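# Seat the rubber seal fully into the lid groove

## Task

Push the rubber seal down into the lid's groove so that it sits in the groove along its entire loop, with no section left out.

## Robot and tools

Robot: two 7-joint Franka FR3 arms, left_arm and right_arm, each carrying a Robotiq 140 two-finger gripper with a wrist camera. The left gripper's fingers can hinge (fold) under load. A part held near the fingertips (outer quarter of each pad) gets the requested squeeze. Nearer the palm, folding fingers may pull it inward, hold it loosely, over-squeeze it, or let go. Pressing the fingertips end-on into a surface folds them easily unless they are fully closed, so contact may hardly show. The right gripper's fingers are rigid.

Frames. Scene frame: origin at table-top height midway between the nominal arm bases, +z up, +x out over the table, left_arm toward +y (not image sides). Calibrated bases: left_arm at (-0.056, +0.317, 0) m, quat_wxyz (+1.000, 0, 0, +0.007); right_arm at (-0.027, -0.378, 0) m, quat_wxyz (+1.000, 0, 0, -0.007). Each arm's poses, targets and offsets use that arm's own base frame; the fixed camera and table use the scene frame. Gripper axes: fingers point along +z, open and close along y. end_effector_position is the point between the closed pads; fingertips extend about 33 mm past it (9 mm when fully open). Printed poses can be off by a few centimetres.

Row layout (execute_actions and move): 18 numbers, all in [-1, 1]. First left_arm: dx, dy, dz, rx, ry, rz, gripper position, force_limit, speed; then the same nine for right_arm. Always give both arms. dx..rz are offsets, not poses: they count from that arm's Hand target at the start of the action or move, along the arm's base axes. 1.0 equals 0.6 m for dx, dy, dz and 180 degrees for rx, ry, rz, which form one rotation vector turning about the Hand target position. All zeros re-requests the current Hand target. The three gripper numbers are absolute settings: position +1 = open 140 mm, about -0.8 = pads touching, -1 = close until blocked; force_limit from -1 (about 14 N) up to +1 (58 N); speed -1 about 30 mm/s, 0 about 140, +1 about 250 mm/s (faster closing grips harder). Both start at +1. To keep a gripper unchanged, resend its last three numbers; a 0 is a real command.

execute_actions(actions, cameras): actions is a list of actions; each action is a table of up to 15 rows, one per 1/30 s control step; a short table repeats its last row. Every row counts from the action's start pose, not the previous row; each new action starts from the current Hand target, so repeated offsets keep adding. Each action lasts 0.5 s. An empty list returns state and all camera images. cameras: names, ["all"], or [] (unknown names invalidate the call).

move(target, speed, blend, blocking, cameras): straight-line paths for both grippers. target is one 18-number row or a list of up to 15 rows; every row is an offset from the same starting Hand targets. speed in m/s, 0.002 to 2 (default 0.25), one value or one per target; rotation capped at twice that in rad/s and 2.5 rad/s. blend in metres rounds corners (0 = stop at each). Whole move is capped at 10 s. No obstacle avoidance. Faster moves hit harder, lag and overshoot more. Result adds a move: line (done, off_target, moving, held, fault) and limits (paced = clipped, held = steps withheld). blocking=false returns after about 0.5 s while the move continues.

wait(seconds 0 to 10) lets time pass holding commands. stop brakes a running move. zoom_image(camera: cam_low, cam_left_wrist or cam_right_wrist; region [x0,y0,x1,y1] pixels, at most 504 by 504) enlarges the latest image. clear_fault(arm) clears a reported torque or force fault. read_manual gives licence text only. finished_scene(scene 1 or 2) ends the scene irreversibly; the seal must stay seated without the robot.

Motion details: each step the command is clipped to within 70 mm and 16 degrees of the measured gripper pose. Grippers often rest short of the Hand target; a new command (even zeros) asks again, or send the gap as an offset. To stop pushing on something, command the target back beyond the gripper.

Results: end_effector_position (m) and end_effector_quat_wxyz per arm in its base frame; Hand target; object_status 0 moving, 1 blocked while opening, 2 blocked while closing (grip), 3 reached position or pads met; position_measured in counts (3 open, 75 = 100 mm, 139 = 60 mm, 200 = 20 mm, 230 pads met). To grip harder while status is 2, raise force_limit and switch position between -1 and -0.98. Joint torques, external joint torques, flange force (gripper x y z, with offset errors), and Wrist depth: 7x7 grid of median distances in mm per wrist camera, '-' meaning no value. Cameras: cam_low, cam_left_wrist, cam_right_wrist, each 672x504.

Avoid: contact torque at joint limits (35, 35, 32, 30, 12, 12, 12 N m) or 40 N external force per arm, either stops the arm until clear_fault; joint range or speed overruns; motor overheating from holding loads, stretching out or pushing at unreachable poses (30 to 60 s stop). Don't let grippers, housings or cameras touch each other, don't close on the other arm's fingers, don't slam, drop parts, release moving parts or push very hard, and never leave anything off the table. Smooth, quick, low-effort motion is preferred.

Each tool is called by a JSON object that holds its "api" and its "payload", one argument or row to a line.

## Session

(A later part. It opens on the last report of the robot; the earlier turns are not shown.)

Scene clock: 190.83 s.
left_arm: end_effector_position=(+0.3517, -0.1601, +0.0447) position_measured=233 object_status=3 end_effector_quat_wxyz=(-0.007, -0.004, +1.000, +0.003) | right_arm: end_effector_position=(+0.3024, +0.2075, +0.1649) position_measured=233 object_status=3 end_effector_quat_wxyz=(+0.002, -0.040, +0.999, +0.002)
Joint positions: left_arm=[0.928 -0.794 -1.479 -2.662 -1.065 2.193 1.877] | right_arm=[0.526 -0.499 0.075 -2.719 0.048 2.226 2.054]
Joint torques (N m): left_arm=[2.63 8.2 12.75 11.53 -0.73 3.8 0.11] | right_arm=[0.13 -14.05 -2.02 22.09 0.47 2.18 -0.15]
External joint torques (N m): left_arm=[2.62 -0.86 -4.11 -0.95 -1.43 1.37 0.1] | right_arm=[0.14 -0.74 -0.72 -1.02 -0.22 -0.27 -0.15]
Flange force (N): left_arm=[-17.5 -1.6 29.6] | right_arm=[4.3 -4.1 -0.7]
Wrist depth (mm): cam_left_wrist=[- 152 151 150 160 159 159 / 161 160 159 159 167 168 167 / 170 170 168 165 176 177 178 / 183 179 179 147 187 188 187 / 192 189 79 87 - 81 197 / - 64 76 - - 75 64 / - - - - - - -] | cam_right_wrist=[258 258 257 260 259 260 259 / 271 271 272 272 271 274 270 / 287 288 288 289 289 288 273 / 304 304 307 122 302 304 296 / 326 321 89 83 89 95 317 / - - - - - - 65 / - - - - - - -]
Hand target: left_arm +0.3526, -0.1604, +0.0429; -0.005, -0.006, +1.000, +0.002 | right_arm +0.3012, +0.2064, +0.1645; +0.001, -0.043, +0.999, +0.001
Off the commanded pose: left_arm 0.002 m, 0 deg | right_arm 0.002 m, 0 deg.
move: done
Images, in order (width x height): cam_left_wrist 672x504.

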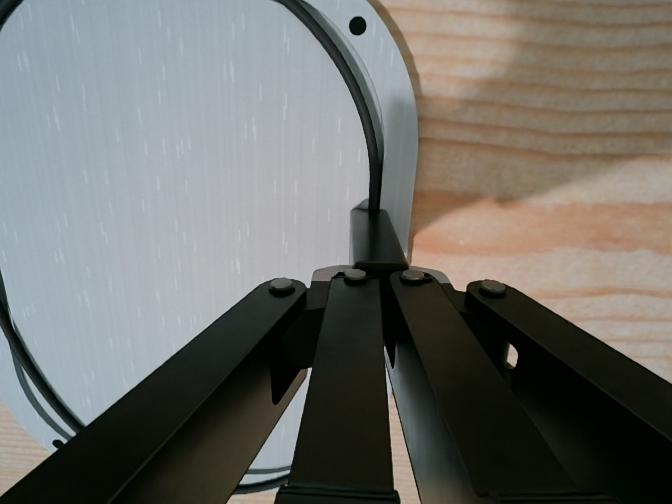

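{"api": "move", "payload": {
  "target": [
    [0,0,0.0183,0,0,0,-1,-1,0, 0,0,0,0,0,0,-1,-1,0],
    [-0.0130,0.0032,0.0183,0,0,0,-1,-1,0, 0,0,0,0,0,0,-1,-1,0],
    [-0.0130,0.0032,0,0,0,0,-1,-1,0, 0,0,0,0,0,0,-1,-1,0],
    [-0.0130,0.0032,0.0183,0,0,0,-1,-1,0, 0,0,0,0,0,0,-1,-1,0],
    [-0.0297,0.0032,0.0183,0,0,0,-1,-1,0, 0,0,0,0,0,0,-1,-1,0],
    [-0.0297,0.0032,0,0,0,0,-1,-1,0, 0,0,0,0,0,0,-1,-1,0],
    [-0.0297,0.0032,0.0183,0,0,0,-1,-1,0, 0,0,0,0,0,0,-1,-1,0],
    [-0.0463,0.0032,0.0183,0,0,0,-1,-1,0, 0,0,0,0,0,0,-1,-1,0],
    [-0.0463,0.0032,0,0,0,0,-1,-1,0, 0,0,0,0,0,0,-1,-1,0]
  ],
  "speed": [0.06,0.06,0.03,0.06,0.06,0.03,0.06,0.06,0.03],
  "blend": [0.002,0.002,0,0.002,0.002,0,0.002,0.002,0],
  "cameras": ["cam_left_wrist"]
}}

{"api": "zoom_image", "payload": {
  "camera": "cam_left_wrist",
  "region": [180, 0, 440, 250]
}}

Scene clock: 194.70 s.
left_arm: end_effector_position=(+0.3238, -0.1585, +0.0447) position_measured=233 object_status=3 end_effector_quat_wxyz=(-0.007, -0.003, +1.000, +0.003) | right_arm: end_effector_position=(+0.3024, +0.2075, +0.1649) position_measured=233 object_status=3 end_effector_quat_wxyz=(+0.002, -0.040, +0.999, +0.002)
Joint positions: left_arm=[0.803 -0.828 -1.418 -2.739 -1.091 2.176 1.865] | right_arm=[0.526 -0.499 0.075 -2.719 0.048 2.226 2.054]
Joint torques (N m): left_arm=[2.82 7.31 12.04 11.05 -0.64 3.9 0.03] | right_arm=[0.05 -14.04 -2.05 22.13 0.48 2.19 -0.17]
External joint torques (N m): left_arm=[2.81 -0.58 -4.08 -0.98 -1.35 1.48 0.03] | right_arm=[0.08 -0.72 -0.71 -1.05 -0.22 -0.27 -0.17]
Flange force (N): left_arm=[-18.3 -1.9 30.3] | right_arm=[4.3 -4.2 -0.6]
Wrist depth (mm): cam_left_wrist=[- 153 154 160 160 159 159 / 161 160 158 159 169 168 167 / 170 170 168 166 177 178 177 / 183 180 180 147 187 188 188 / 192 189 79 87 - 81 197 / - 64 76 - - 75 64 / - - - - - - -] | cam_right_wrist=[257 257 258 259 260 259 259 / 271 271 272 275 274 273 269 / 287 287 288 287 291 288 275 / 305 304 307 122 305 306 295 / 325 320 89 83 89 96 315 / - - - - - - 65 / - - - - - - -]
Hand target: left_arm +0.3248, -0.1584, +0.0429; -0.005, -0.006, +1.000, +0.002 | right_arm +0.3012, +0.2064, +0.1645; +0.001, -0.043, +0.999, +0.001
Off the commanded pose: left_arm 0.002 m, 0 deg | right_arm 0.002 m, 0 deg.
move: done
Images, in order (width x height): cam_left_wrist 672x504.

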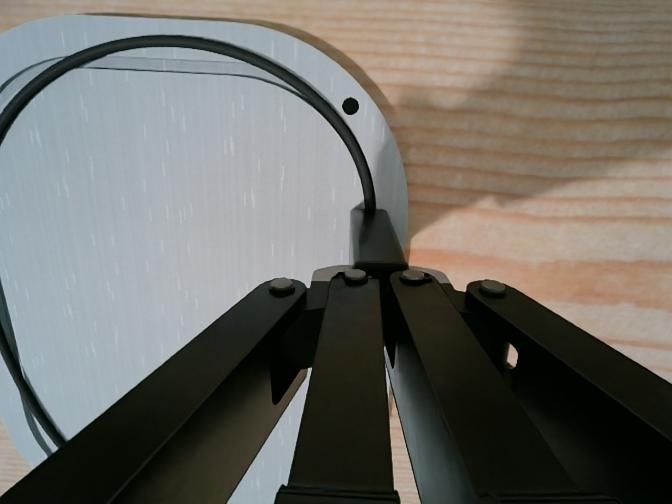

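Scaled by 1.938 from the camera's 672x504 image, which has a finer 960x720 frame.

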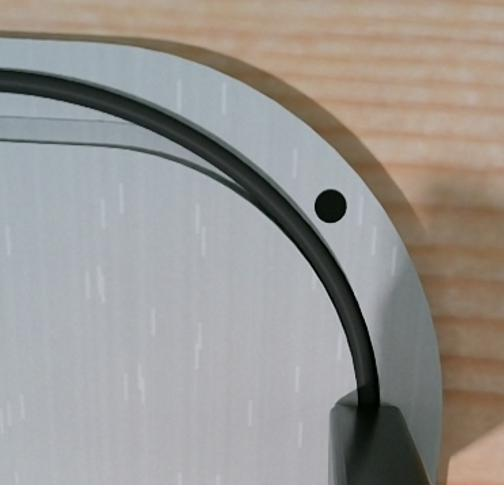

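{"api": "move", "payload": {
  "target": [
    [0,0,0.0183,0,0,0,-1,-1,0, 0,0,0,0,0,0,-1,-1,0],
    [-0.0110,0,0.0183,0,0,0,-1,-1,0, 0,0,0,0,0,0,-1,-1,0],
    [-0.0110,0,0,0,0,0,-1,-1,0, 0,0,0,0,0,0,-1,-1,0],
    [-0.0110,0,0.0183,0,0,0,-1,-1,0, 0,0,0,0,0,0,-1,-1,0],
    [-0.0303,-0.0003,0.0183,0,0,0,-1,-1,0, 0,0,0,0,0,0,-1,-1,0],
    [-0.0303,-0.0003,0,0,0,0,-1,-1,0, 0,0,0,0,0,0,-1,-1,0],
    [-0.0303,-0.0003,0.0183,0,0,0,-1,-1,0, 0,0,0,0,0,0,-1,-1,0],
    [-0.0473,-0.0035,0.0183,0,0,0,-1,-1,0, 0,0,0,0,0,0,-1,-1,0],
    [-0.0473,-0.0035,0,0,0,0,-1,-1,0, 0,0,0,0,0,0,-1,-1,0],
    [-0.0473,-0.0035,0.0183,0,0,0,-1,-1,0, 0,0,0,0,0,0,-1,-1,0],
    [-0.0635,-0.0098,0.0183,0,0,0,-1,-1,0, 0,0,0,0,0,0,-1,-1,0],
    [-0.0635,-0.0098,0,0,0,0,-1,-1,0, 0,0,0,0,0,0,-1,-1,0]
  ],
  "speed": [0.06,0.06,0.03,0.06,0.06,0.03,0.06,0.06,0.03,0.06,0.06,0.03],
  "blend": [0.002,0.002,0,0.002,0.002,0,0.002,0.002,0,0.002,0.002,0],
  "cameras": ["cam_left_wrist"]
}}

{"api": "zoom_image", "payload": {
  "camera": "cam_left_wrist",
  "region": [140, 0, 440, 250]
}}

Scene clock: 199.17 s.
left_arm: end_effector_position=(+0.2858, -0.1643, +0.0446) position_measured=233 object_status=3 end_effector_quat_wxyz=(-0.007, -0.002, +1.000, +0.003) | right_arm: end_effector_position=(+0.3024, +0.2075, +0.1649) position_measured=233 object_status=3 end_effector_quat_wxyz=(+0.002, -0.040, +0.999, +0.002)
Joint positions: left_arm=[0.626 -0.897 -1.358 -2.829 -1.131 2.133 1.822] | right_arm=[0.526 -0.499 0.075 -2.719 0.048 2.226 2.054]
Joint torques (N m): left_arm=[2.25 6.91 11.38 10.52 -0.79 3.71 -0.09] | right_arm=[0.11 -14.1 -2.04 22.12 0.49 2.18 -0.14]
External joint torques (N m): left_arm=[2.3 -0.41 -3.99 -0.89 -1.51 1.29 -0.09] | right_arm=[0.12 -0.7 -0.73 -1.12 -0.2 -0.29 -0.14]
Flange force (N): left_arm=[-15.3 -3.2 28.6] | right_arm=[4.4 -4.2 -0.5]
Wrist depth (mm): cam_left_wrist=[163 163 162 160 160 159 158 / 171 170 169 169 169 168 167 / 172 170 171 170 178 177 176 / 184 179 179 147 187 187 187 / 194 189 79 87 - 81 196 / - 64 76 - - 75 64 / - - - - - - -] | cam_right_wrist=[257 256 257 259 259 261 259 / 272 270 273 274 274 275 271 / 287 290 288 288 289 289 278 / 302 305 307 122 302 304 296 / 324 318 89 83 89 95 314 / - - - - - - 65 / - - - - - - -]
Hand target: left_arm +0.2867, -0.1643, +0.0429; -0.005, -0.006, +1.000, +0.002 | right_arm +0.3012, +0.2064, +0.1645; +0.001, -0.043, +0.999, +0.001
Off the commanded pose: left_arm 0.002 m, 1 deg | right_arm 0.002 m, 0 deg.
move: done
Images, in order (width x height): cam_left_wrist 672x504.

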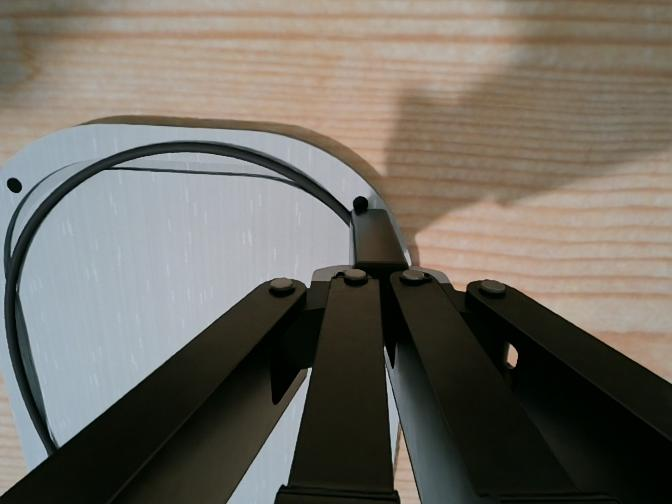

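Scaled by 1.680 from the camera's 672x504 image, which has a finer 960x720 frame.

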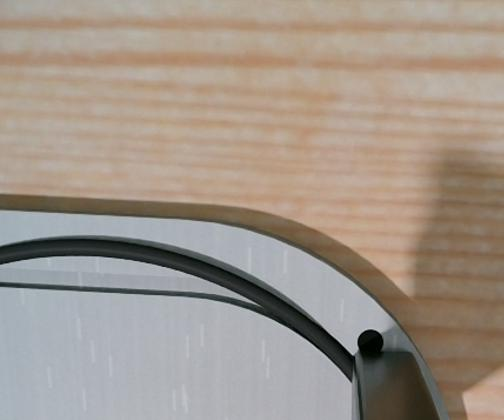

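{"api": "move", "payload": {
  "target": [
    [0,0,0.0183,0,0,0,-1,-1,0, 0,0,0,0,0,0,-1,-1,0],
    [-0.0155,-0.0097,0.0183,0,0,0,-1,-1,0, 0,0,0,0,0,0,-1,-1,0],
    [-0.0155,-0.0097,0,0,0,0,-1,-1,0, 0,0,0,0,0,0,-1,-1,0],
    [-0.0155,-0.0097,0.0183,0,0,0,-1,-1,0, 0,0,0,0,0,0,-1,-1,0],
    [-0.0280,-0.0215,0.0183,0,0,0,-1,-1,0, 0,0,0,0,0,0,-1,-1,0],
    [-0.0280,-0.0215,0,0,0,0,-1,-1,0, 0,0,0,0,0,0,-1,-1,0],
    [-0.0280,-0.0215,0.0183,0,0,0,-1,-1,0, 0,0,0,0,0,0,-1,-1,0],
    [-0.0382,-0.0358,0.0183,0,0,0,-1,-1,0, 0,0,0,0,0,0,-1,-1,0],
    [-0.0382,-0.0358,0,0,0,0,-1,-1,0, 0,0,0,0,0,0,-1,-1,0],
    [-0.0382,-0.0358,0.0183,0,0,0,-1,-1,0, 0,0,0,0,0,0,-1,-1,0],
    [-0.0453,-0.0517,0.0183,0,0,0,-1,-1,0, 0,0,0,0,0,0,-1,-1,0],
    [-0.0453,-0.0517,0,0,0,0,-1,-1,0, 0,0,0,0,0,0,-1,-1,0]
  ],
  "speed": [0.06,0.06,0.03,0.06,0.06,0.03,0.06,0.06,0.03,0.06,0.06,0.03],
  "blend": [0.002,0.002,0,0.002,0.002,0,0.002,0.002,0,0.002,0.002,0],
  "cameras": ["cam_left_wrist"]
}}

Scene clock: 204.00 s.
left_arm: end_effector_position=(+0.2607, -0.1953, +0.0446) position_measured=233 object_status=3 end_effector_quat_wxyz=(-0.003, -0.002, +1.000, +0.003) | right_arm: end_effector_position=(+0.3024, +0.2075, +0.1649) position_measured=233 object_status=3 end_effector_quat_wxyz=(+0.002, -0.040, +0.999, +0.002)
Joint positions: left_arm=[0.499 -0.962 -1.367 -2.841 -1.175 2.085 1.722] | right_arm=[0.526 -0.499 0.075 -2.719 0.048 2.226 2.054]
Joint torques (N m): left_arm=[1.29 7.74 13.59 9.75 0.19 2.48 -0.16] | right_arm=[0.11 -14.08 -2.05 22.11 0.48 2.18 -0.19]
External joint torques (N m): left_arm=[1.33 -0.41 -2.34 -0.8 -0.55 0.05 -0.16] | right_arm=[0.08 -0.78 -0.77 -0.98 -0.21 -0.27 -0.19]
Flange force (N): left_arm=[-6.8 -2.3 13.1] | right_arm=[4.2 -4.3 -0.8]
Wrist depth (mm): cam_left_wrist=[164 163 162 160 160 159 158 / 173 172 170 170 169 168 166 / 183 179 177 177 179 177 176 / 190 180 179 147 185 188 186 / - 190 79 87 - 81 197 / - 64 76 - - 75 64 / - - - - - - -] | cam_right_wrist=[257 258 257 260 258 261 259 / 270 272 272 272 274 273 271 / 286 286 288 289 291 289 278 / 304 303 307 122 304 304 298 / 323 319 89 83 89 97 315 / - - - - - - 65 / - - - - - - -]
Hand target: left_arm +0.2595, -0.1953, +0.0429; -0.005, -0.006, +1.000, +0.002 | right_arm +0.3012, +0.2064, +0.1645; +0.001, -0.043, +0.999, +0.001
Off the commanded pose: left_arm 0.002 m, 1 deg | right_arm 0.002 m, 0 deg.
move: done
Images, in order (width x height): cam_left_wrist 672x504.

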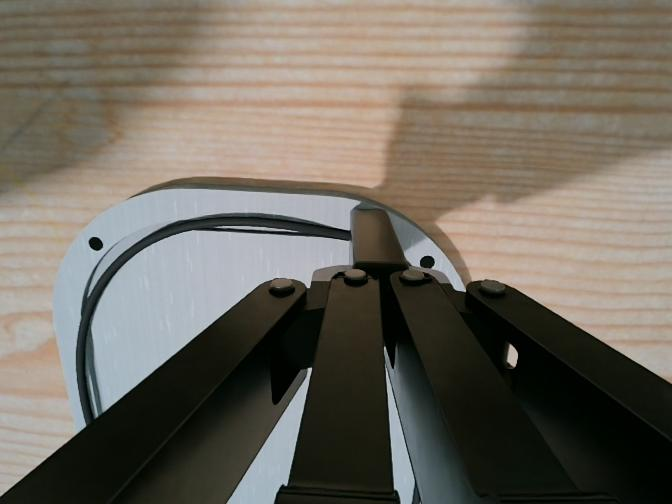

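{"api": "move", "payload": {
  "target": [
    [0,0,0.0183,0,0,0,-1,-1,0, 0,0,0,0,0,0,-1,-1,0],
    [-0.0042,-0.0168,0.0183,0,0,0,-1,-1,0, 0,0,0,0,0,0,-1,-1,0],
    [-0.0042,-0.0168,0,0,0,0,-1,-1,0, 0,0,0,0,0,0,-1,-1,0],
    [-0.0042,-0.0168,0.0183,0,0,0,-1,-1,0, 0,0,0,0,0,0,-1,-1,0],
    [-0.0050,-0.0328,0.0183,0,0,0,-1,-1,0, 0,0,0,0,0,0,-1,-1,0],
    [-0.0050,-0.0328,0,0,0,0,-1,-1,0, 0,0,0,0,0,0,-1,-1,0],
    [-0.0050,-0.0328,0.0183,0,0,0,-1,-1,0, 0,0,0,0,0,0,-1,-1,0],
    [-0.0050,-0.0487,0.0183,0,0,0,-1,-1,0, 0,0,0,0,0,0,-1,-1,0],
    [-0.0050,-0.0487,0,0,0,0,-1,-1,0, 0,0,0,0,0,0,-1,-1,0],
    [-0.0050,-0.0487,0.0183,0,0,0,-1,-1,0, 0,0,0,0,0,0,-1,-1,0],
    [-0.0050,-0.0645,0.0183,0,0,0,-1,-1,0, 0,0,0,0,0,0,-1,-1,0],
    [-0.0050,-0.0645,0,0,0,0,-1,-1,0, 0,0,0,0,0,0,-1,-1,0]
  ],
  "speed": [0.06,0.06,0.03,0.06,0.06,0.03,0.06,0.06,0.03,0.06,0.06,0.03],
  "blend": [0.002,0.002,0,0.002,0.002,0,0.002,0.002,0,0.002,0.002,0],
  "cameras": ["cam_left_wrist"]
}}

{"api": "zoom_image", "payload": {
  "camera": "cam_left_wrist",
  "region": [60, 140, 420, 440]
}}

Scene clock: 208.57 s.
left_arm: end_effector_position=(+0.2569, -0.2327, +0.0442) position_measured=233 object_status=3 end_effector_quat_wxyz=(-0.005, -0.003, +1.000, +0.004) | right_arm: end_effector_position=(+0.3024, +0.2075, +0.1649) position_measured=233 object_status=3 end_effector_quat_wxyz=(+0.002, -0.040, +0.999, +0.002)
Joint positions: left_arm=[0.5 -0.98 -1.42 -2.772 -1.192 2.056 1.642] | right_arm=[0.526 -0.499 0.075 -2.719 0.048 2.226 2.054]
Joint torques (N m): left_arm=[1.1 8.94 15.07 10.22 -0.27 2.71 -0.13] | right_arm=[0.07 -14.07 -2.08 22.08 0.48 2.19 -0.16]
External joint torques (N m): left_arm=[1.13 -0.62 -2.49 0 -1.01 0.27 -0.13] | right_arm=[0.08 -0.71 -0.78 -1.08 -0.21 -0.27 -0.16]
Flange force (N): left_arm=[-7.3 -4.2 14.4] | right_arm=[4.3 -4.3 -0.6]
Wrist depth (mm): cam_left_wrist=[163 163 162 161 160 159 158 / 172 172 171 170 168 168 167 / 183 182 179 178 177 177 176 / 195 189 179 147 175 186 185 / 207 201 79 87 - 81 198 / - 64 76 - - 75 64 / - - - - - - -] | cam_right_wrist=[258 258 257 260 261 258 260 / 271 271 273 275 272 275 272 / 287 288 288 287 290 289 275 / 303 304 304 123 303 304 295 / 326 320 89 83 89 95 315 / - - - - - - 65 / - - - - - - -]
Hand target: left_arm +0.2565, -0.2340, +0.0429; -0.005, -0.006, +1.000, +0.002 | right_arm +0.3012, +0.2064, +0.1645; +0.001, -0.043, +0.999, +0.001
Off the commanded pose: left_arm 0.002 m, 0 deg | right_arm 0.002 m, 0 deg.
move: done
Images, in order (width x height): cam_left_wrist 672x504.

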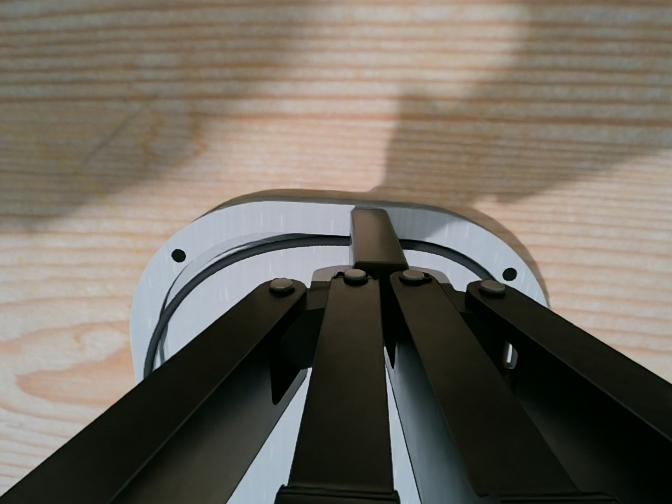

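Scaled by 1.400 from the camera's 672x504 image, which has a finer 960x720 frame.

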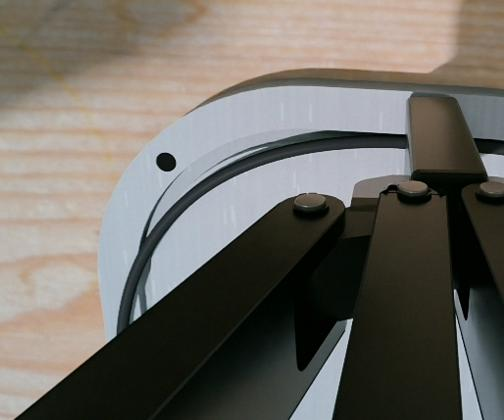

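{"api": "move", "payload": {
  "target": [
    [0,0,0.0183,0,0,0,-1,-1,0, 0,0,0,0,0,0,-1,-1,0],
    [-0.0020,-0.0170,0.0183,0,0,0,-1,-1,0, 0,0,0,0,0,0,-1,-1,0],
    [-0.0020,-0.0170,0,0,0,0,-1,-1,0, 0,0,0,0,0,0,-1,-1,0],
    [-0.0020,-0.0170,0.0183,0,0,0,-1,-1,0, 0,0,0,0,0,0,-1,-1,0],
    [-0.0020,-0.0337,0.0183,0,0,0,-1,-1,0, 0,0,0,0,0,0,-1,-1,0],
    [-0.0020,-0.0337,0,0,0,0,-1,-1,0, 0,0,0,0,0,0,-1,-1,0],
    [-0.0020,-0.0337,0.0183,0,0,0,-1,-1,0, 0,0,0,0,0,0,-1,-1,0],
    [-0.0020,-0.0503,0.0183,0,0,0,-1,-1,0, 0,0,0,0,0,0,-1,-1,0],
    [-0.0020,-0.0503,0,0,0,0,-1,-1,0, 0,0,0,0,0,0,-1,-1,0],
    [-0.0020,-0.0503,0.0183,0,0,0,-1,-1,0, 0,0,0,0,0,0,-1,-1,0],
    [-0.0020,-0.0662,0.0183,0,0,0,-1,-1,0, 0,0,0,0,0,0,-1,-1,0],
    [-0.0020,-0.0662,0,0,0,0,-1,-1,0, 0,0,0,0,0,0,-1,-1,0]
  ],
  "speed": [0.06,0.06,0.03,0.06,0.06,0.03,0.06,0.06,0.03,0.06,0.06,0.03],
  "blend": [0.002,0.002,0,0.002,0.002,0,0.002,0.002,0,0.002,0.002,0],
  "cameras": ["cam_left_wrist"]
}}

{"api": "zoom_image", "payload": {
  "camera": "cam_left_wrist",
  "region": [160, 140, 440, 420]
}}

Scene clock: 213.33 s.
left_arm: end_effector_position=(+0.2538, -0.2727, +0.0439) position_measured=233 object_status=3 end_effector_quat_wxyz=(-0.007, -0.002, +1.000, +0.004) | right_arm: end_effector_position=(+0.3024, +0.2075, +0.1649) position_measured=233 object_status=3 end_effector_quat_wxyz=(+0.002, -0.040, +0.999, +0.002)
Joint positions: left_arm=[0.519 -0.995 -1.473 -2.687 -1.204 2.026 1.57] | right_arm=[0.526 -0.499 0.075 -2.719 0.048 2.226 2.054]
Joint torques (N m): left_arm=[1.94 9.84 16.56 10.17 -0.57 3.49 -0.16] | right_arm=[0.06 -14.1 -2.02 22.12 0.46 2.19 -0.15]
External joint torques (N m): left_arm=[1.92 -1.53 -2.74 0.21 -1.32 1.06 -0.16] | right_arm=[0.06 -0.75 -0.72 -1.02 -0.23 -0.27 -0.15]
Flange force (N): left_arm=[-10.4 -5.6 17.6] | right_arm=[4.3 -4.2 -0.7]
Wrist depth (mm): cam_left_wrist=[164 164 163 161 161 159 158 / 173 173 171 170 169 168 167 / 183 182 181 180 179 177 176 / 195 193 191 147 174 178 185 / 208 204 79 87 - 81 191 / - 64 76 - - 75 64 / - - - - - - -] | cam_right_wrist=[257 258 258 259 258 259 259 / 270 270 271 274 271 274 270 / 285 287 286 288 292 287 279 / 302 304 306 122 301 302 297 / 324 318 89 83 89 96 315 / - - - - - - 65 / - - - - - - -]
Hand target: left_arm +0.2553, -0.2738, +0.0429; -0.005, -0.006, +1.000, +0.002 | right_arm +0.3012, +0.2064, +0.1645; +0.001, -0.043, +0.999, +0.001
Off the commanded pose: left_arm 0.002 m, 1 deg | right_arm 0.002 m, 0 deg.
move: done
Images, in order (width x height): cam_left_wrist 672x504.

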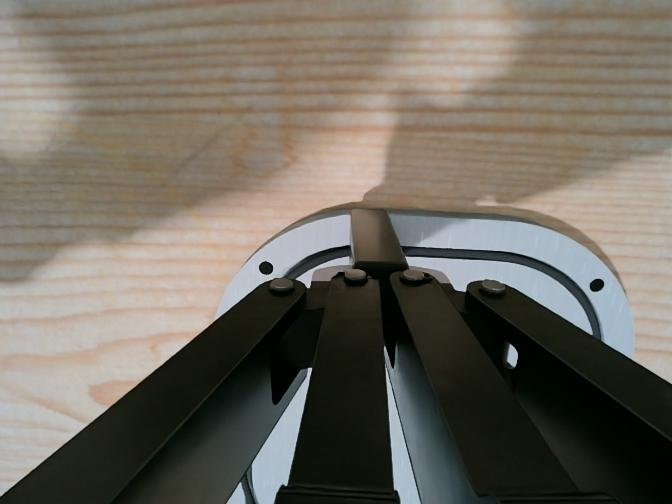

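Scaled by 1.800 from the camera's 672x504 image, which has a finer 960x720 frame.

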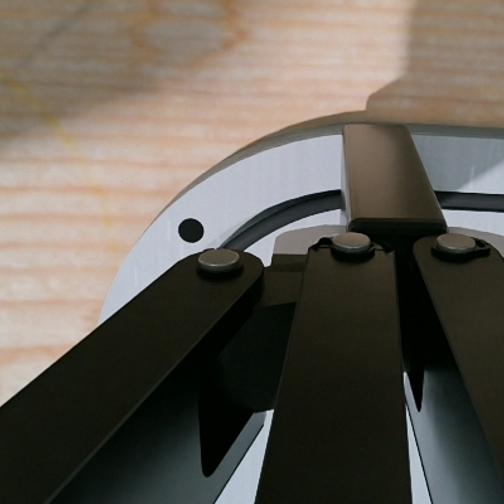

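{"api": "move", "payload": {
  "target": [
    [0,0,0.0183,0,0,0,-1,-1,0, 0,-0.13,0.25,0,0,0,-1,-1,0],
    [0.0048,-0.0190,0.0183,0,0,0,-1,-1,0, 0,-0.13,0.25,0,0,0,-1,-1,0],
    [0.0048,-0.0190,-0.0004,0,0,0,-1,-1,0, 0,-0.13,0.25,0,0,0,-1,-1,0],
    [0.0048,-0.0190,0.0183,0,0,0,-1,-1,0, 0,-0.13,0.25,0,0,0,-1,-1,0],
    [0.0095,-0.0373,0.0183,0,0,0,-1,-1,0, 0,-0.13,0.25,0,0,0,-1,-1,0],
    [0.0095,-0.0373,-0.0004,0,0,0,-1,-1,0, 0,-0.13,0.25,0,0,0,-1,-1,0],
    [0.0095,-0.0373,0.0183,0,0,0,-1,-1,0, 0,-0.13,0.25,0,0,0,-1,-1,0],
    [0.0170,-0.0532,0.0183,0,0,0,-1,-1,0, 0,-0.13,0.25,0,0,0,-1,-1,0],
    [0.0170,-0.0532,-0.0004,0,0,0,-1,-1,0, 0,-0.13,0.25,0,0,0,-1,-1,0],
    [0.0170,-0.0532,0.0183,0,0,0,-1,-1,0, 0,-0.13,0.25,0,0,0,-1,-1,0],
    [0.0273,-0.0672,0.0183,0,0,0,-1,-1,0, 0,-0.13,0.25,0,0,0,-1,-1,0],
    [0.0273,-0.0672,-0.0004,0,0,0,-1,-1,0, 0,-0.13,0.25,0,0,0,-1,-1,0]
  ],
  "speed": [0.12,0.06,0.03,0.06,0.06,0.03,0.06,0.06,0.03,0.06,0.06,0.03],
  "blend": [0.002,0.002,0,0.002,0.002,0,0.002,0.002,0,0.002,0.002,0],
  "cameras": ["cam_left_wrist"]
}}

{"api": "zoom_image", "payload": {
  "camera": "cam_left_wrist",
  "region": [300, 140, 640, 420]
}}

Scene clock: 219.40 s.
left_arm: end_effector_position=(+0.2703, -0.3128, +0.0436) position_measured=233 object_status=3 end_effector_quat_wxyz=(-0.007, -0.004, +1.000, +0.004) | right_arm: end_effector_position=(+0.3014, +0.1292, +0.3136) position_measured=233 object_status=3 end_effector_quat_wxyz=(+0.000, -0.040, +0.999, +0.002)
Joint positions: left_arm=[0.619 -1.001 -1.543 -2.56 -1.204 2.009 1.522] | right_arm=[0.484 -0.746 -0.062 -2.499 -0.04 1.757 1.936]
Joint torques (N m): left_arm=[1.74 12.17 19.16 10.24 -0.4 3.25 0.01] | right_arm=[0.14 -7.44 -0.26 24.47 0.64 2.18 -0.18]
External joint torques (N m): left_arm=[1.82 -1.89 -2.24 0.25 -1.14 0.83 0.01] | right_arm=[0.18 -0.63 -0.68 -0.12 -0.2 -0.26 -0.18]
Flange force (N): left_arm=[-9.2 -4.9 14.0] | right_arm=[1.9 -2.3 -0.2]
Wrist depth (mm): cam_left_wrist=[164 163 163 162 161 159 159 / 173 172 171 170 169 168 167 / 183 182 180 180 174 173 174 / 194 194 192 147 175 176 175 / 207 204 79 87 - 81 184 / - 64 76 - - 75 - / - - - - - - -] | cam_right_wrist=[388 390 394 391 393 396 396 / 415 411 415 413 413 418 418 / 436 434 434 434 436 440 403 / 453 453 466 122 470 466 454 / 488 485 89 83 89 89 498 / - - - - - - 65 / - - - - - - -]
Hand target: left_arm +0.2717, -0.3141, +0.0427; -0.005, -0.006, +1.000, +0.002 | right_arm +0.3012, +0.1284, +0.3145; +0.001, -0.043, +0.999, +0.001
Off the commanded pose: left_arm 0.002 m, 0 deg | right_arm 0.001 m, 0 deg.
move: done
Images, in order (width x height): cam_left_wrist 672x504.

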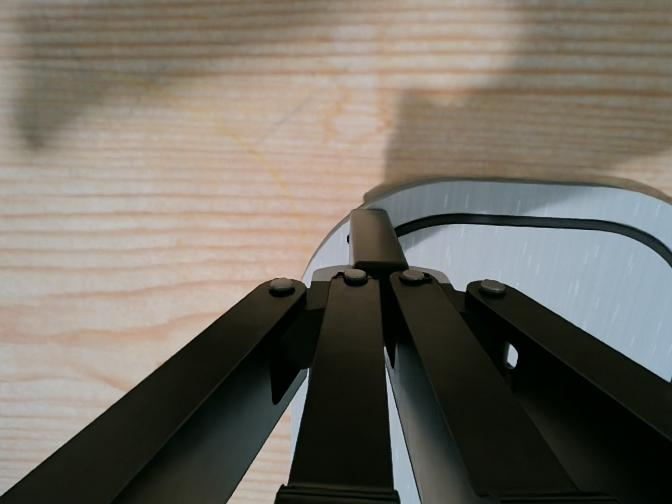

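Scaled by 1.482 from the camera's 672x504 image, which has a finer 960x720 frame.

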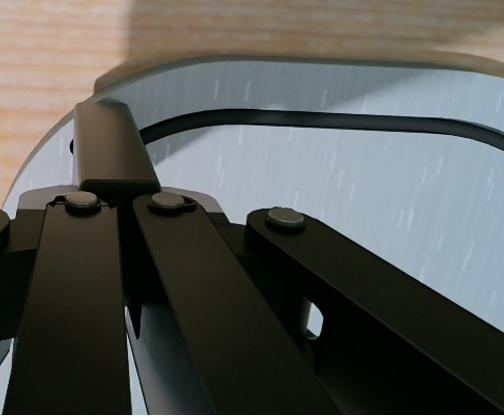

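{"api": "move", "payload": {
  "target": [
    [0,0,0.0183,0,0,0,-1,-1,0, 0,0,0,0,0,0,-1,-1,0],
    [0.0112,-0.0167,0.0183,0,0,0,-1,-1,0, 0,0,0,0,0,0,-1,-1,0],
    [0.0112,-0.0167,-0.0004,0,0,0,-1,-1,0, 0,0,0,0,0,0,-1,-1,0],
    [0.0112,-0.0167,0.0183,0,0,0,-1,-1,0, 0,0,0,0,0,0,-1,-1,0],
    [0.0255,-0.0280,0.0183,0,0,0,-1,-1,0, 0,0,0,0,0,0,-1,-1,0],
    [0.0255,-0.0280,-0.0004,0,0,0,-1,-1,0, 0,0,0,0,0,0,-1,-1,0],
    [0.0255,-0.0280,0.0183,0,0,0,-1,-1,0, 0,0,0,0,0,0,-1,-1,0],
    [0.0415,-0.0362,0.0183,0,0,0,-1,-1,0, 0,0,0,0,0,0,-1,-1,0],
    [0.0415,-0.0362,-0.0004,0,0,0,-1,-1,0, 0,0,0,0,0,0,-1,-1,0],
    [0.0415,-0.0362,0.0183,0,0,0,-1,-1,0, 0,0,0,0,0,0,-1,-1,0],
    [0.12,0.0,0.1,0,0,0,-1,-1,0, 0,0,0,0,0,0,-1,-1,0]
  ],
  "speed": [0.06,0.06,0.03,0.06,0.06,0.03,0.06,0.06,0.03,0.08,0.15],
  "blend": [0.002,0.002,0,0.002,0.002,0,0.002,0.002,0,0.003,0],
  "cameras": ["cam_left_wrist"]
}}

{"api": "zoom_image", "payload": {
  "camera": "cam_left_wrist",
  "region": [200, 0, 600, 300]
}}

Scene clock: 224.20 s.
left_arm: end_effector_position=(+0.3444, -0.3148, +0.1026) position_measured=233 object_status=3 end_effector_quat_wxyz=(-0.003, -0.010, +1.000, +0.001) | right_arm: end_effector_position=(+0.3014, +0.1292, +0.3136) position_measured=233 object_status=3 end_effector_quat_wxyz=(+0.000, -0.040, +0.999, +0.002)
Joint positions: left_arm=[0.816 -0.96 -1.466 -2.384 -1.058 1.93 1.544] | right_arm=[0.484 -0.746 -0.062 -2.499 -0.04 1.757 1.936]
Joint velocities: left_arm=[0.001 0.001 0 0 0.002 -0.002 0.004] | right_arm=[within noise]
Joint torques (N m): left_arm=[0.75 13.93 22.8 13.18 1.04 2.26 0.32] | right_arm=[0.07 -7.44 -0.28 24.53 0.63 2.17 -0.16]
External joint torques (N m): left_arm=[0.66 -1.18 -0.19 0.31 0.27 -0.18 0.32] | right_arm=[0.06 -0.59 -0.77 -0.1 -0.22 -0.28 -0.16]
Flange force (N): left_arm=[-3.1 -1.0 0.5] | right_arm=[1.7 -2.5 -0.3]
Wrist depth (mm): cam_left_wrist=[218 216 216 213 204 201 204 / 230 228 226 220 215 211 209 / 243 242 240 228 226 224 221 / 260 257 255 121 239 236 236 / 278 269 79 87 - 81 253 / - 64 76 - - 75 64 / - - - - - - -] | cam_right_wrist=[386 390 390 390 390 390 393 / 407 411 411 418 415 417 415 / 434 437 436 440 437 437 424 / 458 464 464 122 471 469 301 / 489 478 89 83 89 89 528 / - - - - - - 65 / - - - - - - -]
Hand target: left_arm +0.3437, -0.3141, +0.1027; -0.005, -0.006, +1.000, +0.002 | right_arm +0.3012, +0.1284, +0.3145; +0.001, -0.043, +0.999, +0.001
Off the commanded pose: left_arm 0.001 m, 1 deg | right_arm 0.001 m, 0 deg.
move: done
Images, in order (width x height): cam_left_wrist 672x504.

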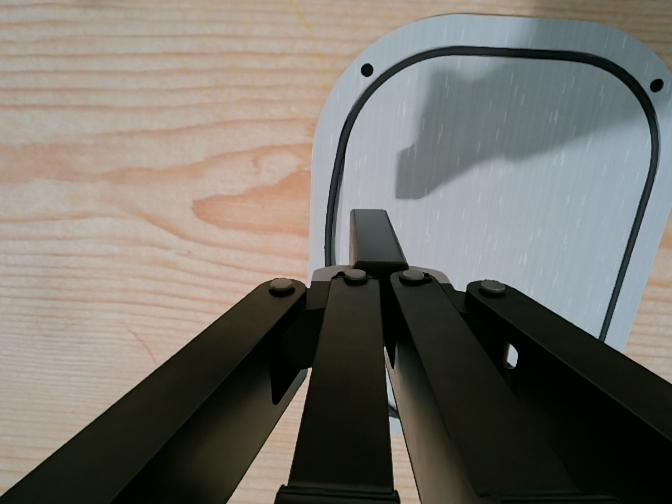

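Scaled by 1.260 from the camera's 672x504 image, which has a finer 960x720 frame.

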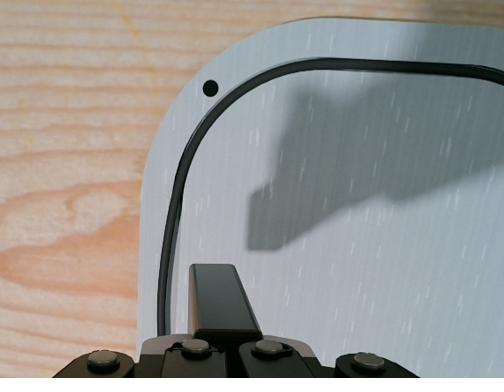

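{"api": "execute_actions", "payload": {
  "actions": []
}}

Scene clock: 224.83 s.
left_arm: end_effector_position=(+0.3444, -0.3147, +0.1026) position_measured=233 object_status=3 end_effector_quat_wxyz=(-0.003, -0.010, +1.000, +0.001) | right_arm: end_effector_position=(+0.3014, +0.1292, +0.3136) position_measured=233 object_status=3 end_effector_quat_wxyz=(+0.000, -0.040, +0.999, +0.002)
Joint positions: left_arm=[0.816 -0.96 -1.466 -2.384 -1.058 1.93 1.546] | right_arm=[0.484 -0.746 -0.062 -2.499 -0.04 1.757 1.936]
Joint velocities: within noise
Joint torques (N m): left_arm=[0.75 13.95 22.8 13.16 1.02 2.22 0.3] | right_arm=[0.11 -7.46 -0.32 24.53 0.63 2.18 -0.14]
External joint torques (N m): left_arm=[0.79 -1.1 -0.11 0.21 0.25 -0.21 0.3] | right_arm=[0.13 -0.6 -0.77 -0.07 -0.21 -0.27 -0.14]
Flange force (N): left_arm=[-3.3 -0.8 0.4] | right_arm=[1.7 -2.4 -0.4]
Wrist depth (mm): cam_left_wrist=[218 217 215 213 205 202 203 / 230 227 226 220 213 209 208 / 244 242 240 230 225 223 223 / 258 256 254 117 237 236 236 / 276 269 79 87 - 82 253 / - 64 76 - - 75 64 / - - - - - - -] | cam_right_wrist=[390 389 389 391 390 392 390 / 411 411 412 415 414 411 414 / 433 433 435 433 440 439 - / 459 462 461 122 465 456 299 / 485 482 89 83 89 90 493 / - - - - - - 65 / - - - - - - -]
Hand target: left_arm +0.3437, -0.3141, +0.1027; -0.005, -0.006, +1.000, +0.002 | right_arm +0.3012, +0.1284, +0.3145; +0.001, -0.043, +0.999, +0.001
Tool commands: left_gripper/position=-1.0 left_gripper/force_limit=-1.0 left_gripper/speed=+0.0 right_gripper/position=-1.0 right_gripper/force_limit=-1.0 right_gripper/speed=+0.0
Off the commanded pose: left_arm 0.001 m, 0 deg | right_arm 0.001 m, 0 deg.

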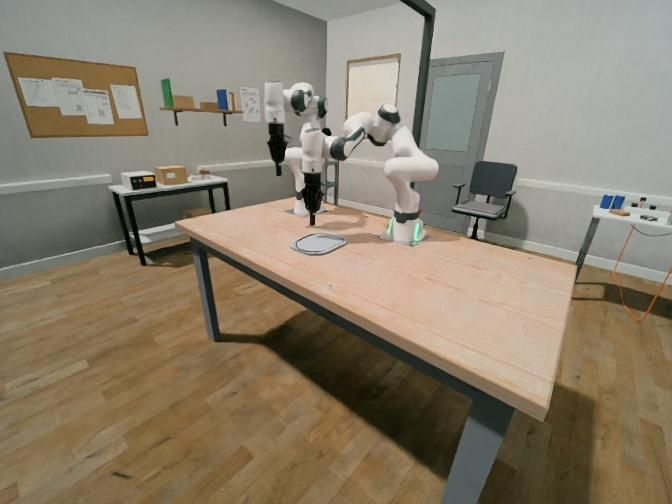

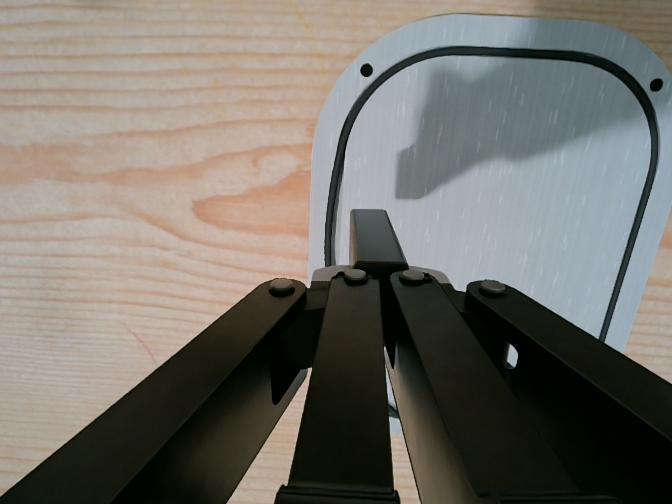

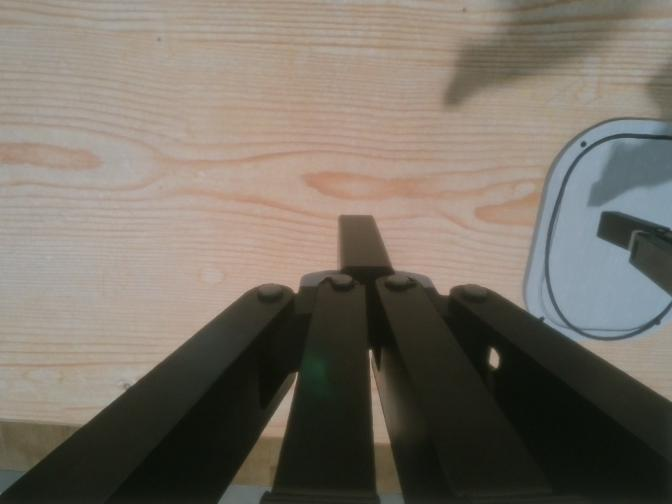

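{"api": "zoom_image", "payload": {
  "camera": "cam_right_wrist",
  "region": [492, 90, 672, 360]
}}

{"api": "zoom_image", "payload": {
  "camera": "cam_left_wrist",
  "region": [300, 0, 672, 290]
}}

Scaled by 1.867 from the camera's 672x504 image, which has a finer 960x720 frame.

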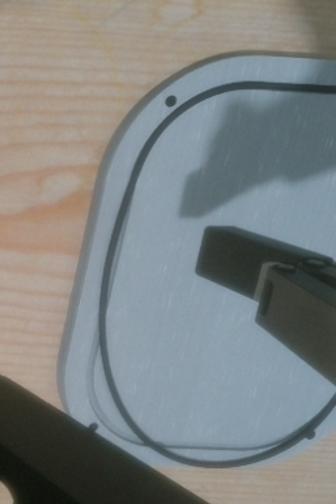

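Scaled by 1.355 from the camera's 672x504 image, which has a finer 960x720 frame.

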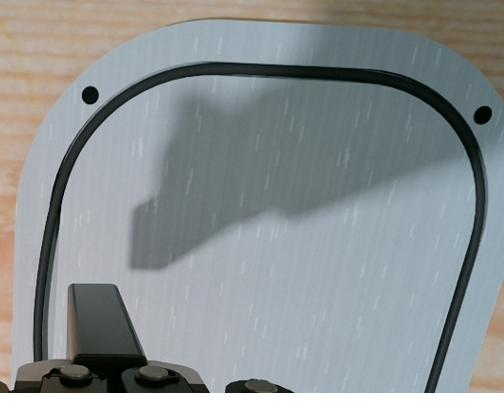

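{"api": "move", "payload": {
  "target": [-0.0228,-0.0332,-0.0745,0,0,0,-1,-1,0,0,0,0,0,0,0,-1,-1,0],
  "speed": 0.12,
  "cameras": ["cam_left_wrist"]
}}

{"api": "zoom_image", "payload": {
  "camera": "cam_left_wrist",
  "region": [280, 120, 480, 280]
}}

Scene clock: 227.10 s.
left_arm: end_effector_position=(+0.3285, -0.3334, +0.0583) position_measured=233 object_status=3 end_effector_quat_wxyz=(-0.007, -0.002, +1.000, +0.003) | right_arm: end_effector_position=(+0.3014, +0.1292, +0.3136) position_measured=233 object_status=3 end_effector_quat_wxyz=(+0.000, -0.040, +0.999, +0.002)
Joint positions: left_arm=[0.832 -0.976 -1.591 -2.388 -1.144 1.99 1.543] | right_arm=[0.484 -0.746 -0.062 -2.499 -0.04 1.757 1.936]
Joint velocities: left_arm=[0 -0.002 0 0 -0.001 0.004 -0.001] | right_arm=[within noise]
Joint torques (N m): left_arm=[1.11 14.68 22.78 11.46 0.39 2.77 -0.29] | right_arm=[0.14 -7.43 -0.36 24.45 0.64 2.17 -0.14]
External joint torques (N m): left_arm=[1.11 -2.54 -0.6 0.25 -0.36 0.34 -0.29] | right_arm=[0.15 -0.55 -0.8 -0.23 -0.21 -0.29 -0.14]
Flange force (N): left_arm=[-4.7 -3.3 4.9] | right_arm=[1.9 -2.5 0.0]
Wrist depth (mm): cam_left_wrist=[177 176 176 175 172 165 168 / 187 185 185 184 172 170 169 / 198 197 196 192 181 180 179 / 210 210 208 147 189 191 190 / 225 220 79 87 - 81 200 / - 64 76 - - 75 64 / - - - - - - -] | cam_right_wrist=[390 388 390 392 393 394 395 / 407 411 411 413 414 415 414 / 431 435 436 438 436 432 343 / 462 463 461 122 459 473 271 / 494 480 89 83 89 90 502 / - - - - - - 65 / - - - - - - -]
Hand target: left_arm +0.3300, -0.3340, +0.0580; -0.005, -0.006, +1.000, +0.002 | right_arm +0.3012, +0.1284, +0.3145; +0.001, -0.043, +0.999, +0.001
Off the commanded pose: left_arm 0.002 m, 1 deg | right_arm 0.001 m, 0 deg.
move: done
Images, in order (width x height): cam_left_wrist 672x504.

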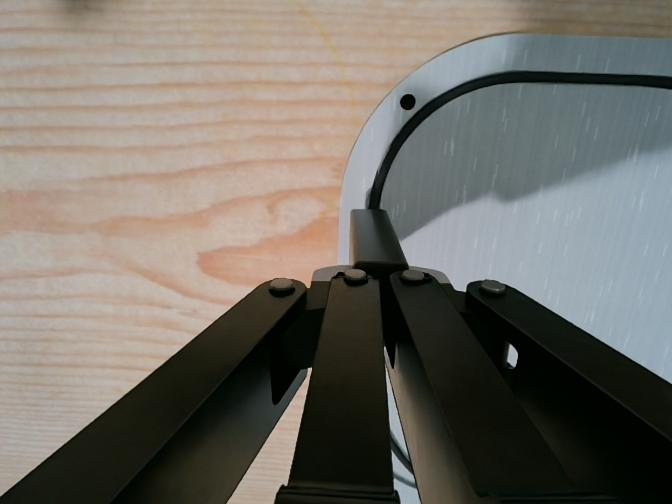

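Scaled by 2.520 from the camera's 672x504 image, which has a finer 960x720 frame.

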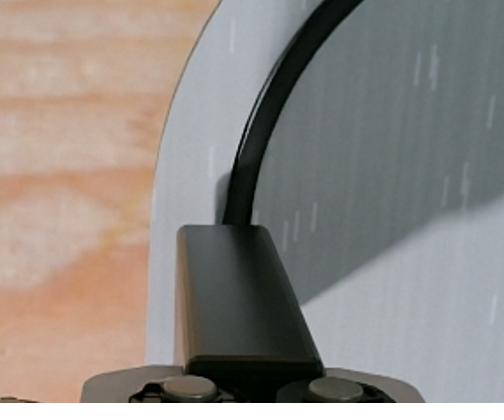

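{"api": "move", "payload": {
  "target": [
    [-0.0217,-0.0002,-0.0067,0,0,0,-1,-1,0,0,0,0,0,0,0,-1,-1,0],
    [-0.0217,-0.0002,-0.025,0,0,0,-1,-1,0,0,0,0,0,0,0,-1,-1,0],
    [-0.0217,-0.0002,-0.0067,0,0,0,-1,-1,0,0,0,0,0,0,0,-1,-1,0],
    [-0.0033,-0.0005,-0.0067,0,0,0,-1,-1,0,0,0,0,0,0,0,-1,-1,0],
    [-0.0033,-0.0005,-0.025,0,0,0,-1,-1,0,0,0,0,0,0,0,-1,-1,0]
  ],
  "speed": [0.06,0.03,0.06,0.06,0.03],
  "blend": [0.002,0,0.002,0.002,0],
  "cameras": ["cam_left_wrist"]
}}

{"api": "zoom_image", "payload": {
  "camera": "cam_left_wrist",
  "region": [280, 120, 480, 280]
}}

Scene clock: 229.60 s.
left_arm: end_effector_position=(+0.3268, -0.3357, +0.0464) position_measured=233 object_status=3 end_effector_quat_wxyz=(-0.007, -0.007, +1.000, +0.001) | right_arm: end_effector_position=(+0.3014, +0.1292, +0.3136) position_measured=233 object_status=3 end_effector_quat_wxyz=(+0.000, -0.040, +0.999, +0.002)
Joint positions: left_arm=[0.843 -0.982 -1.624 -2.39 -1.173 2.008 1.538] | right_arm=[0.484 -0.746 -0.062 -2.499 -0.04 1.757 1.936]
Joint velocities: left_arm=[0.002 0.002 -0.001 0.003 -0.005 -0.001 0.006] | right_arm=[within noise]
Joint torques (N m): left_arm=[3.35 14.09 18.58 8.96 -0.15 3.87 0.3] | right_arm=[0.11 -7.47 -0.34 24.51 0.64 2.18 -0.14]
External joint torques (N m): left_arm=[3.31 -3.65 -4.89 -1.67 -0.9 1.44 0.3] | right_arm=[0.06 -0.7 -0.86 -0.05 -0.21 -0.26 -0.14]
Flange force (N): left_arm=[-13.9 -3.9 24.2] | right_arm=[1.9 -2.7 -0.4]
Wrist depth (mm): cam_left_wrist=[167 166 164 164 162 158 158 / 176 176 174 172 162 159 159 / 186 185 184 180 169 169 168 / 197 197 195 147 178 179 177 / 210 208 79 87 - 81 188 / - 64 76 - - 75 64 / - - - - - - -] | cam_right_wrist=[384 393 392 393 389 394 394 / 411 414 409 413 414 416 411 / 428 438 438 435 436 431 423 / 460 463 466 122 462 453 273 / 492 479 89 83 89 89 478 / - - - - - - 65 / - - - - - - -]
Hand target: left_arm +0.3280, -0.3343, +0.0430; -0.005, -0.006, +1.000, +0.002 | right_arm +0.3012, +0.1284, +0.3145; +0.001, -0.043, +0.999, +0.001
Off the commanded pose: left_arm 0.004 m, 0 deg | right_arm 0.001 m, 0 deg.
move: off_target (left_arm)
Images, in order (width x height): cam_left_wrist 672x504.

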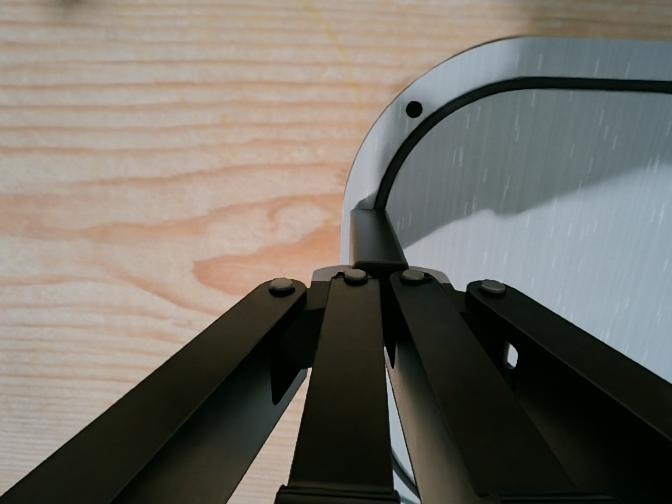

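Scaled by 2.520 from the camera's 672x504 image, which has a finer 960x720 frame.

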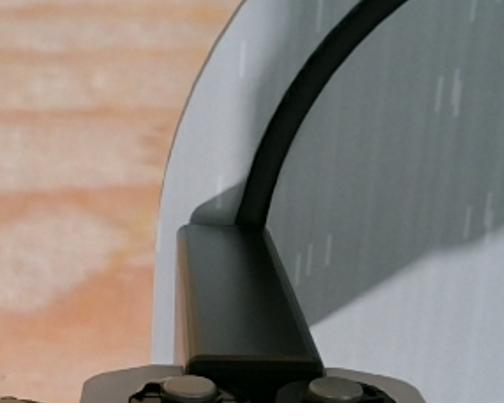

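{"api": "move", "payload": {
  "target": [
    [0,0.0042,0.0183,0,0,0,-1,-1,0,0,0,0,0,0,0,-1,-1,0],
    [-0.0183,0.0045,0.0183,0,0,0,-1,-1,0,0,0,0,0,0,0,-1,-1,0],
    [-0.0183,0.0045,0,0,0,0,-1,-1,0,0,0,0,0,0,0,-1,-1,0],
    [-0.0183,0.0045,0.0183,0,0,0,-1,-1,0,0,0,0,0,0,0,-1,-1,0],
    [0,0.0042,0.0183,0,0,0,-1,-1,0,0,0,0,0,0,0,-1,-1,0],
    [0,0.0042,0,0,0,0,-1,-1,0,0,0,0,0,0,0,-1,-1,0]
  ],
  "speed": [0.06,0.06,0.03,0.06,0.06,0.03],
  "blend": [0.002,0.002,0,0.002,0.002,0],
  "cameras": ["cam_left_wrist"]
}}

{"api": "zoom_image", "payload": {
  "camera": "cam_left_wrist",
  "region": [280, 120, 480, 280]
}}

Scene clock: 232.07 s.
left_arm: end_effector_position=(+0.3268, -0.3330, +0.0463) position_measured=233 object_status=3 end_effector_quat_wxyz=(-0.007, -0.007, +1.000, +0.002) | right_arm: end_effector_position=(+0.3014, +0.1292, +0.3136) position_measured=233 object_status=3 end_effector_quat_wxyz=(+0.000, -0.040, +0.999, +0.002)
Joint positions: left_arm=[0.841 -0.982 -1.621 -2.396 -1.173 2.009 1.543] | right_arm=[0.484 -0.746 -0.062 -2.499 -0.04 1.757 1.936]
Joint velocities: left_arm=[0 -0.001 0.001 0.001 -0.002 0 0.007] | right_arm=[within noise]
Joint torques (N m): left_arm=[3.23 14.08 18.25 9.23 -0.37 3.88 0.28] | right_arm=[0.11 -7.53 -0.32 24.51 0.64 2.16 -0.15]
External joint torques (N m): left_arm=[3.19 -3.52 -5.16 -1.49 -1.11 1.44 0.28] | right_arm=[0.1 -0.58 -0.8 -0.23 -0.21 -0.31 -0.15]
Flange force (N): left_arm=[-14.2 -4.5 25.2] | right_arm=[2.0 -2.6 -0.1]
Wrist depth (mm): cam_left_wrist=[166 166 165 163 161 158 158 / 175 176 174 172 162 159 159 / 186 185 184 180 169 169 167 / 198 197 195 147 177 178 177 / 211 206 79 87 - 81 189 / - 64 76 - - 75 64 / - - - - - - -] | cam_right_wrist=[389 389 391 391 393 397 396 / 413 414 413 414 414 417 410 / 433 434 432 436 438 435 334 / 457 466 456 122 467 461 301 / 490 480 89 83 89 90 492 / - - - - - - 65 / - - - - - - -]
Hand target: left_arm +0.3280, -0.3318, +0.0430; -0.005, -0.006, +1.000, +0.002 | right_arm +0.3012, +0.1284, +0.3145; +0.001, -0.043, +0.999, +0.001
Off the commanded pose: left_arm 0.004 m, 0 deg | right_arm 0.001 m, 0 deg.
move: off_target (left_arm)
Images, in order (width x height): cam_left_wrist 672x504.

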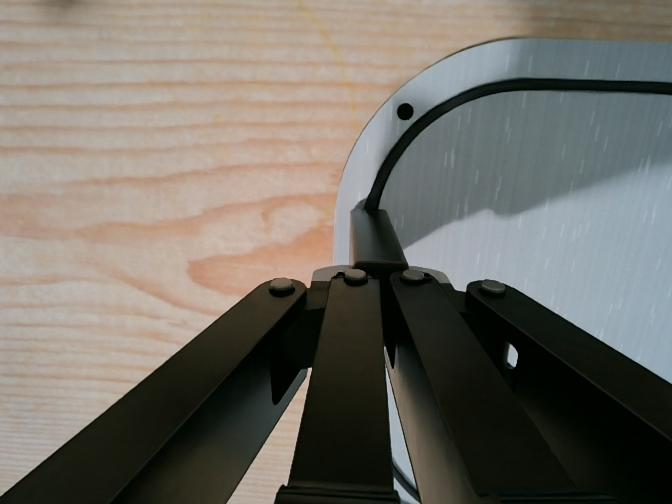

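Scaled by 2.520 from the camera's 672x504 image, which has a finer 960x720 frame.

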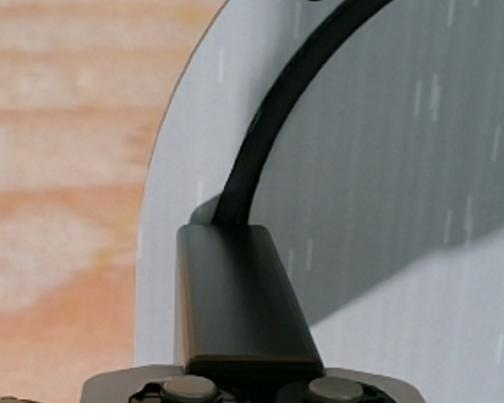

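{"api": "move", "payload": {
  "target": [
    [0,0,0.0183,0,0,0,-1,-1,0,0,0,0,0,0,0,-1,-1,0],
    [0.1,-0.0033,0.0783,0,0,0,-1,-1,0,0,0,0,0,0,0,-1,-1,0]
  ],
  "speed": [0.06,0.2],
  "blend": [0.003,0],
  "cameras": ["cam_left_wrist","cam_right_wrist"]
}}

{"api": "zoom_image", "payload": {
  "camera": "cam_left_wrist",
  "region": [280, 20, 480, 280]
}}

{"api": "zoom_image", "payload": {
  "camera": "cam_right_wrist",
  "region": [512, 110, 672, 350]
}}

Scene clock: 234.13 s.
left_arm: end_effector_position=(+0.3893, -0.3344, +0.0906) position_measured=233 object_status=3 end_effector_quat_wxyz=(-0.002, -0.010, +1.000, +0.001) | right_arm: end_effector_position=(+0.3014, +0.1292, +0.3136) position_measured=233 object_status=3 end_effector_quat_wxyz=(+0.000, -0.040, +0.999, +0.002)
Joint positions: left_arm=[1.006 -0.96 -1.586 -2.238 -1.074 1.94 1.553] | right_arm=[0.484 -0.746 -0.062 -2.499 -0.04 1.757 1.936]
Joint velocities: left_arm=[-0.002 0.003 -0.001 0 0.002 -0.005 0.002] | right_arm=[within noise]
Joint torques (N m): left_arm=[1.2 18.17 24.13 12.84 0.97 2.28 0.32] | right_arm=[0.09 -7.51 -0.34 24.5 0.64 2.17 -0.17]
External joint torques (N m): left_arm=[1.24 -1.42 -0.49 0.2 0.2 -0.17 0.32] | right_arm=[0.11 -0.59 -0.79 -0.17 -0.21 -0.28 -0.17]
Flange force (N): left_arm=[-6.0 -1.8 2.6] | right_arm=[1.9 -2.6 -0.1]
Wrist depth (mm): cam_left_wrist=[206 205 203 201 193 194 187 / 219 217 216 210 200 200 201 / 230 230 228 221 212 211 210 / 245 245 241 131 223 222 224 / 263 257 79 87 - 81 235 / - 64 75 - - 75 64 / - - - - - - -] | cam_right_wrist=[385 389 389 389 395 392 394 / 406 409 414 415 415 413 411 / 431 431 435 433 436 441 432 / 463 462 463 122 466 464 442 / 489 482 89 83 89 89 278 / - - - - - - 65 / - - - - - - -]
Hand target: left_arm +0.3880, -0.3338, +0.0900; -0.005, -0.006, +1.000, +0.002 | right_arm +0.3012, +0.1284, +0.3145; +0.001, -0.043, +0.999, +0.001
Off the commanded pose: left_arm 0.002 m, 1 deg | right_arm 0.001 m, 0 deg.
move: done
Images, in order (width x height): cam_left_wrist 672x504, cam_right_wrist 672x504.

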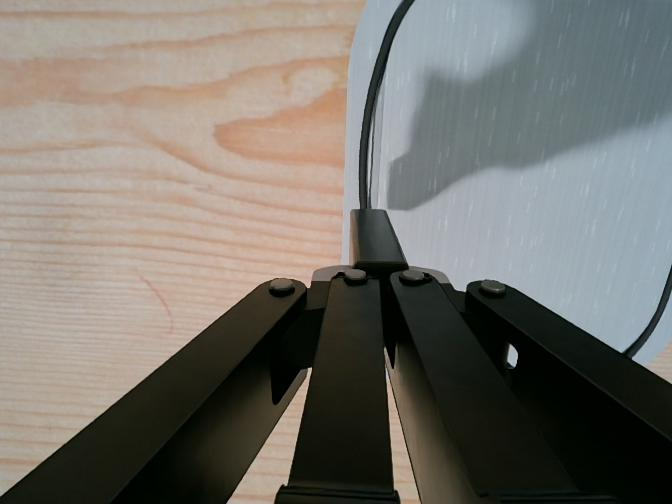

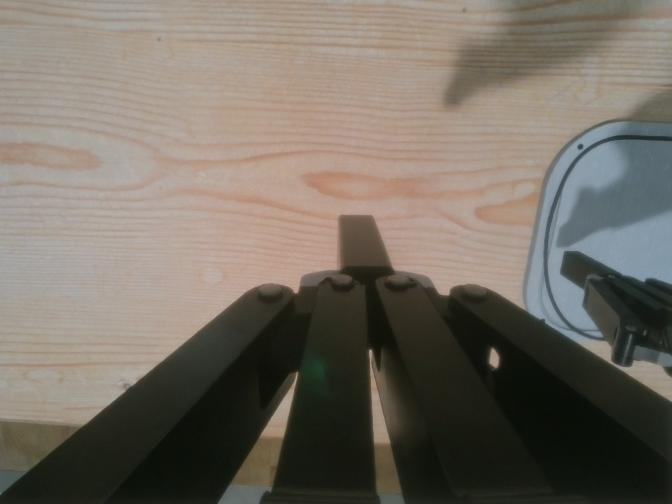

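Scaled by 1.938 from the camera's 672x504 image, which has a finer 960x720 frame.

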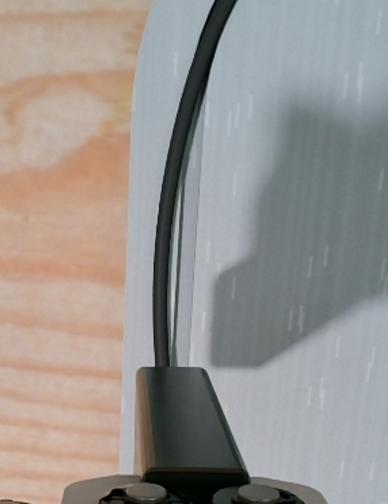

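Scaled by 2.100 from the camera's 672x504 image, which has a finer 960x720 frame.

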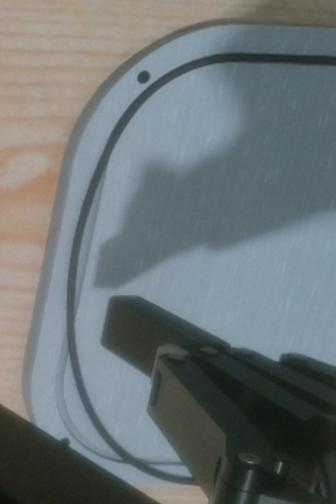

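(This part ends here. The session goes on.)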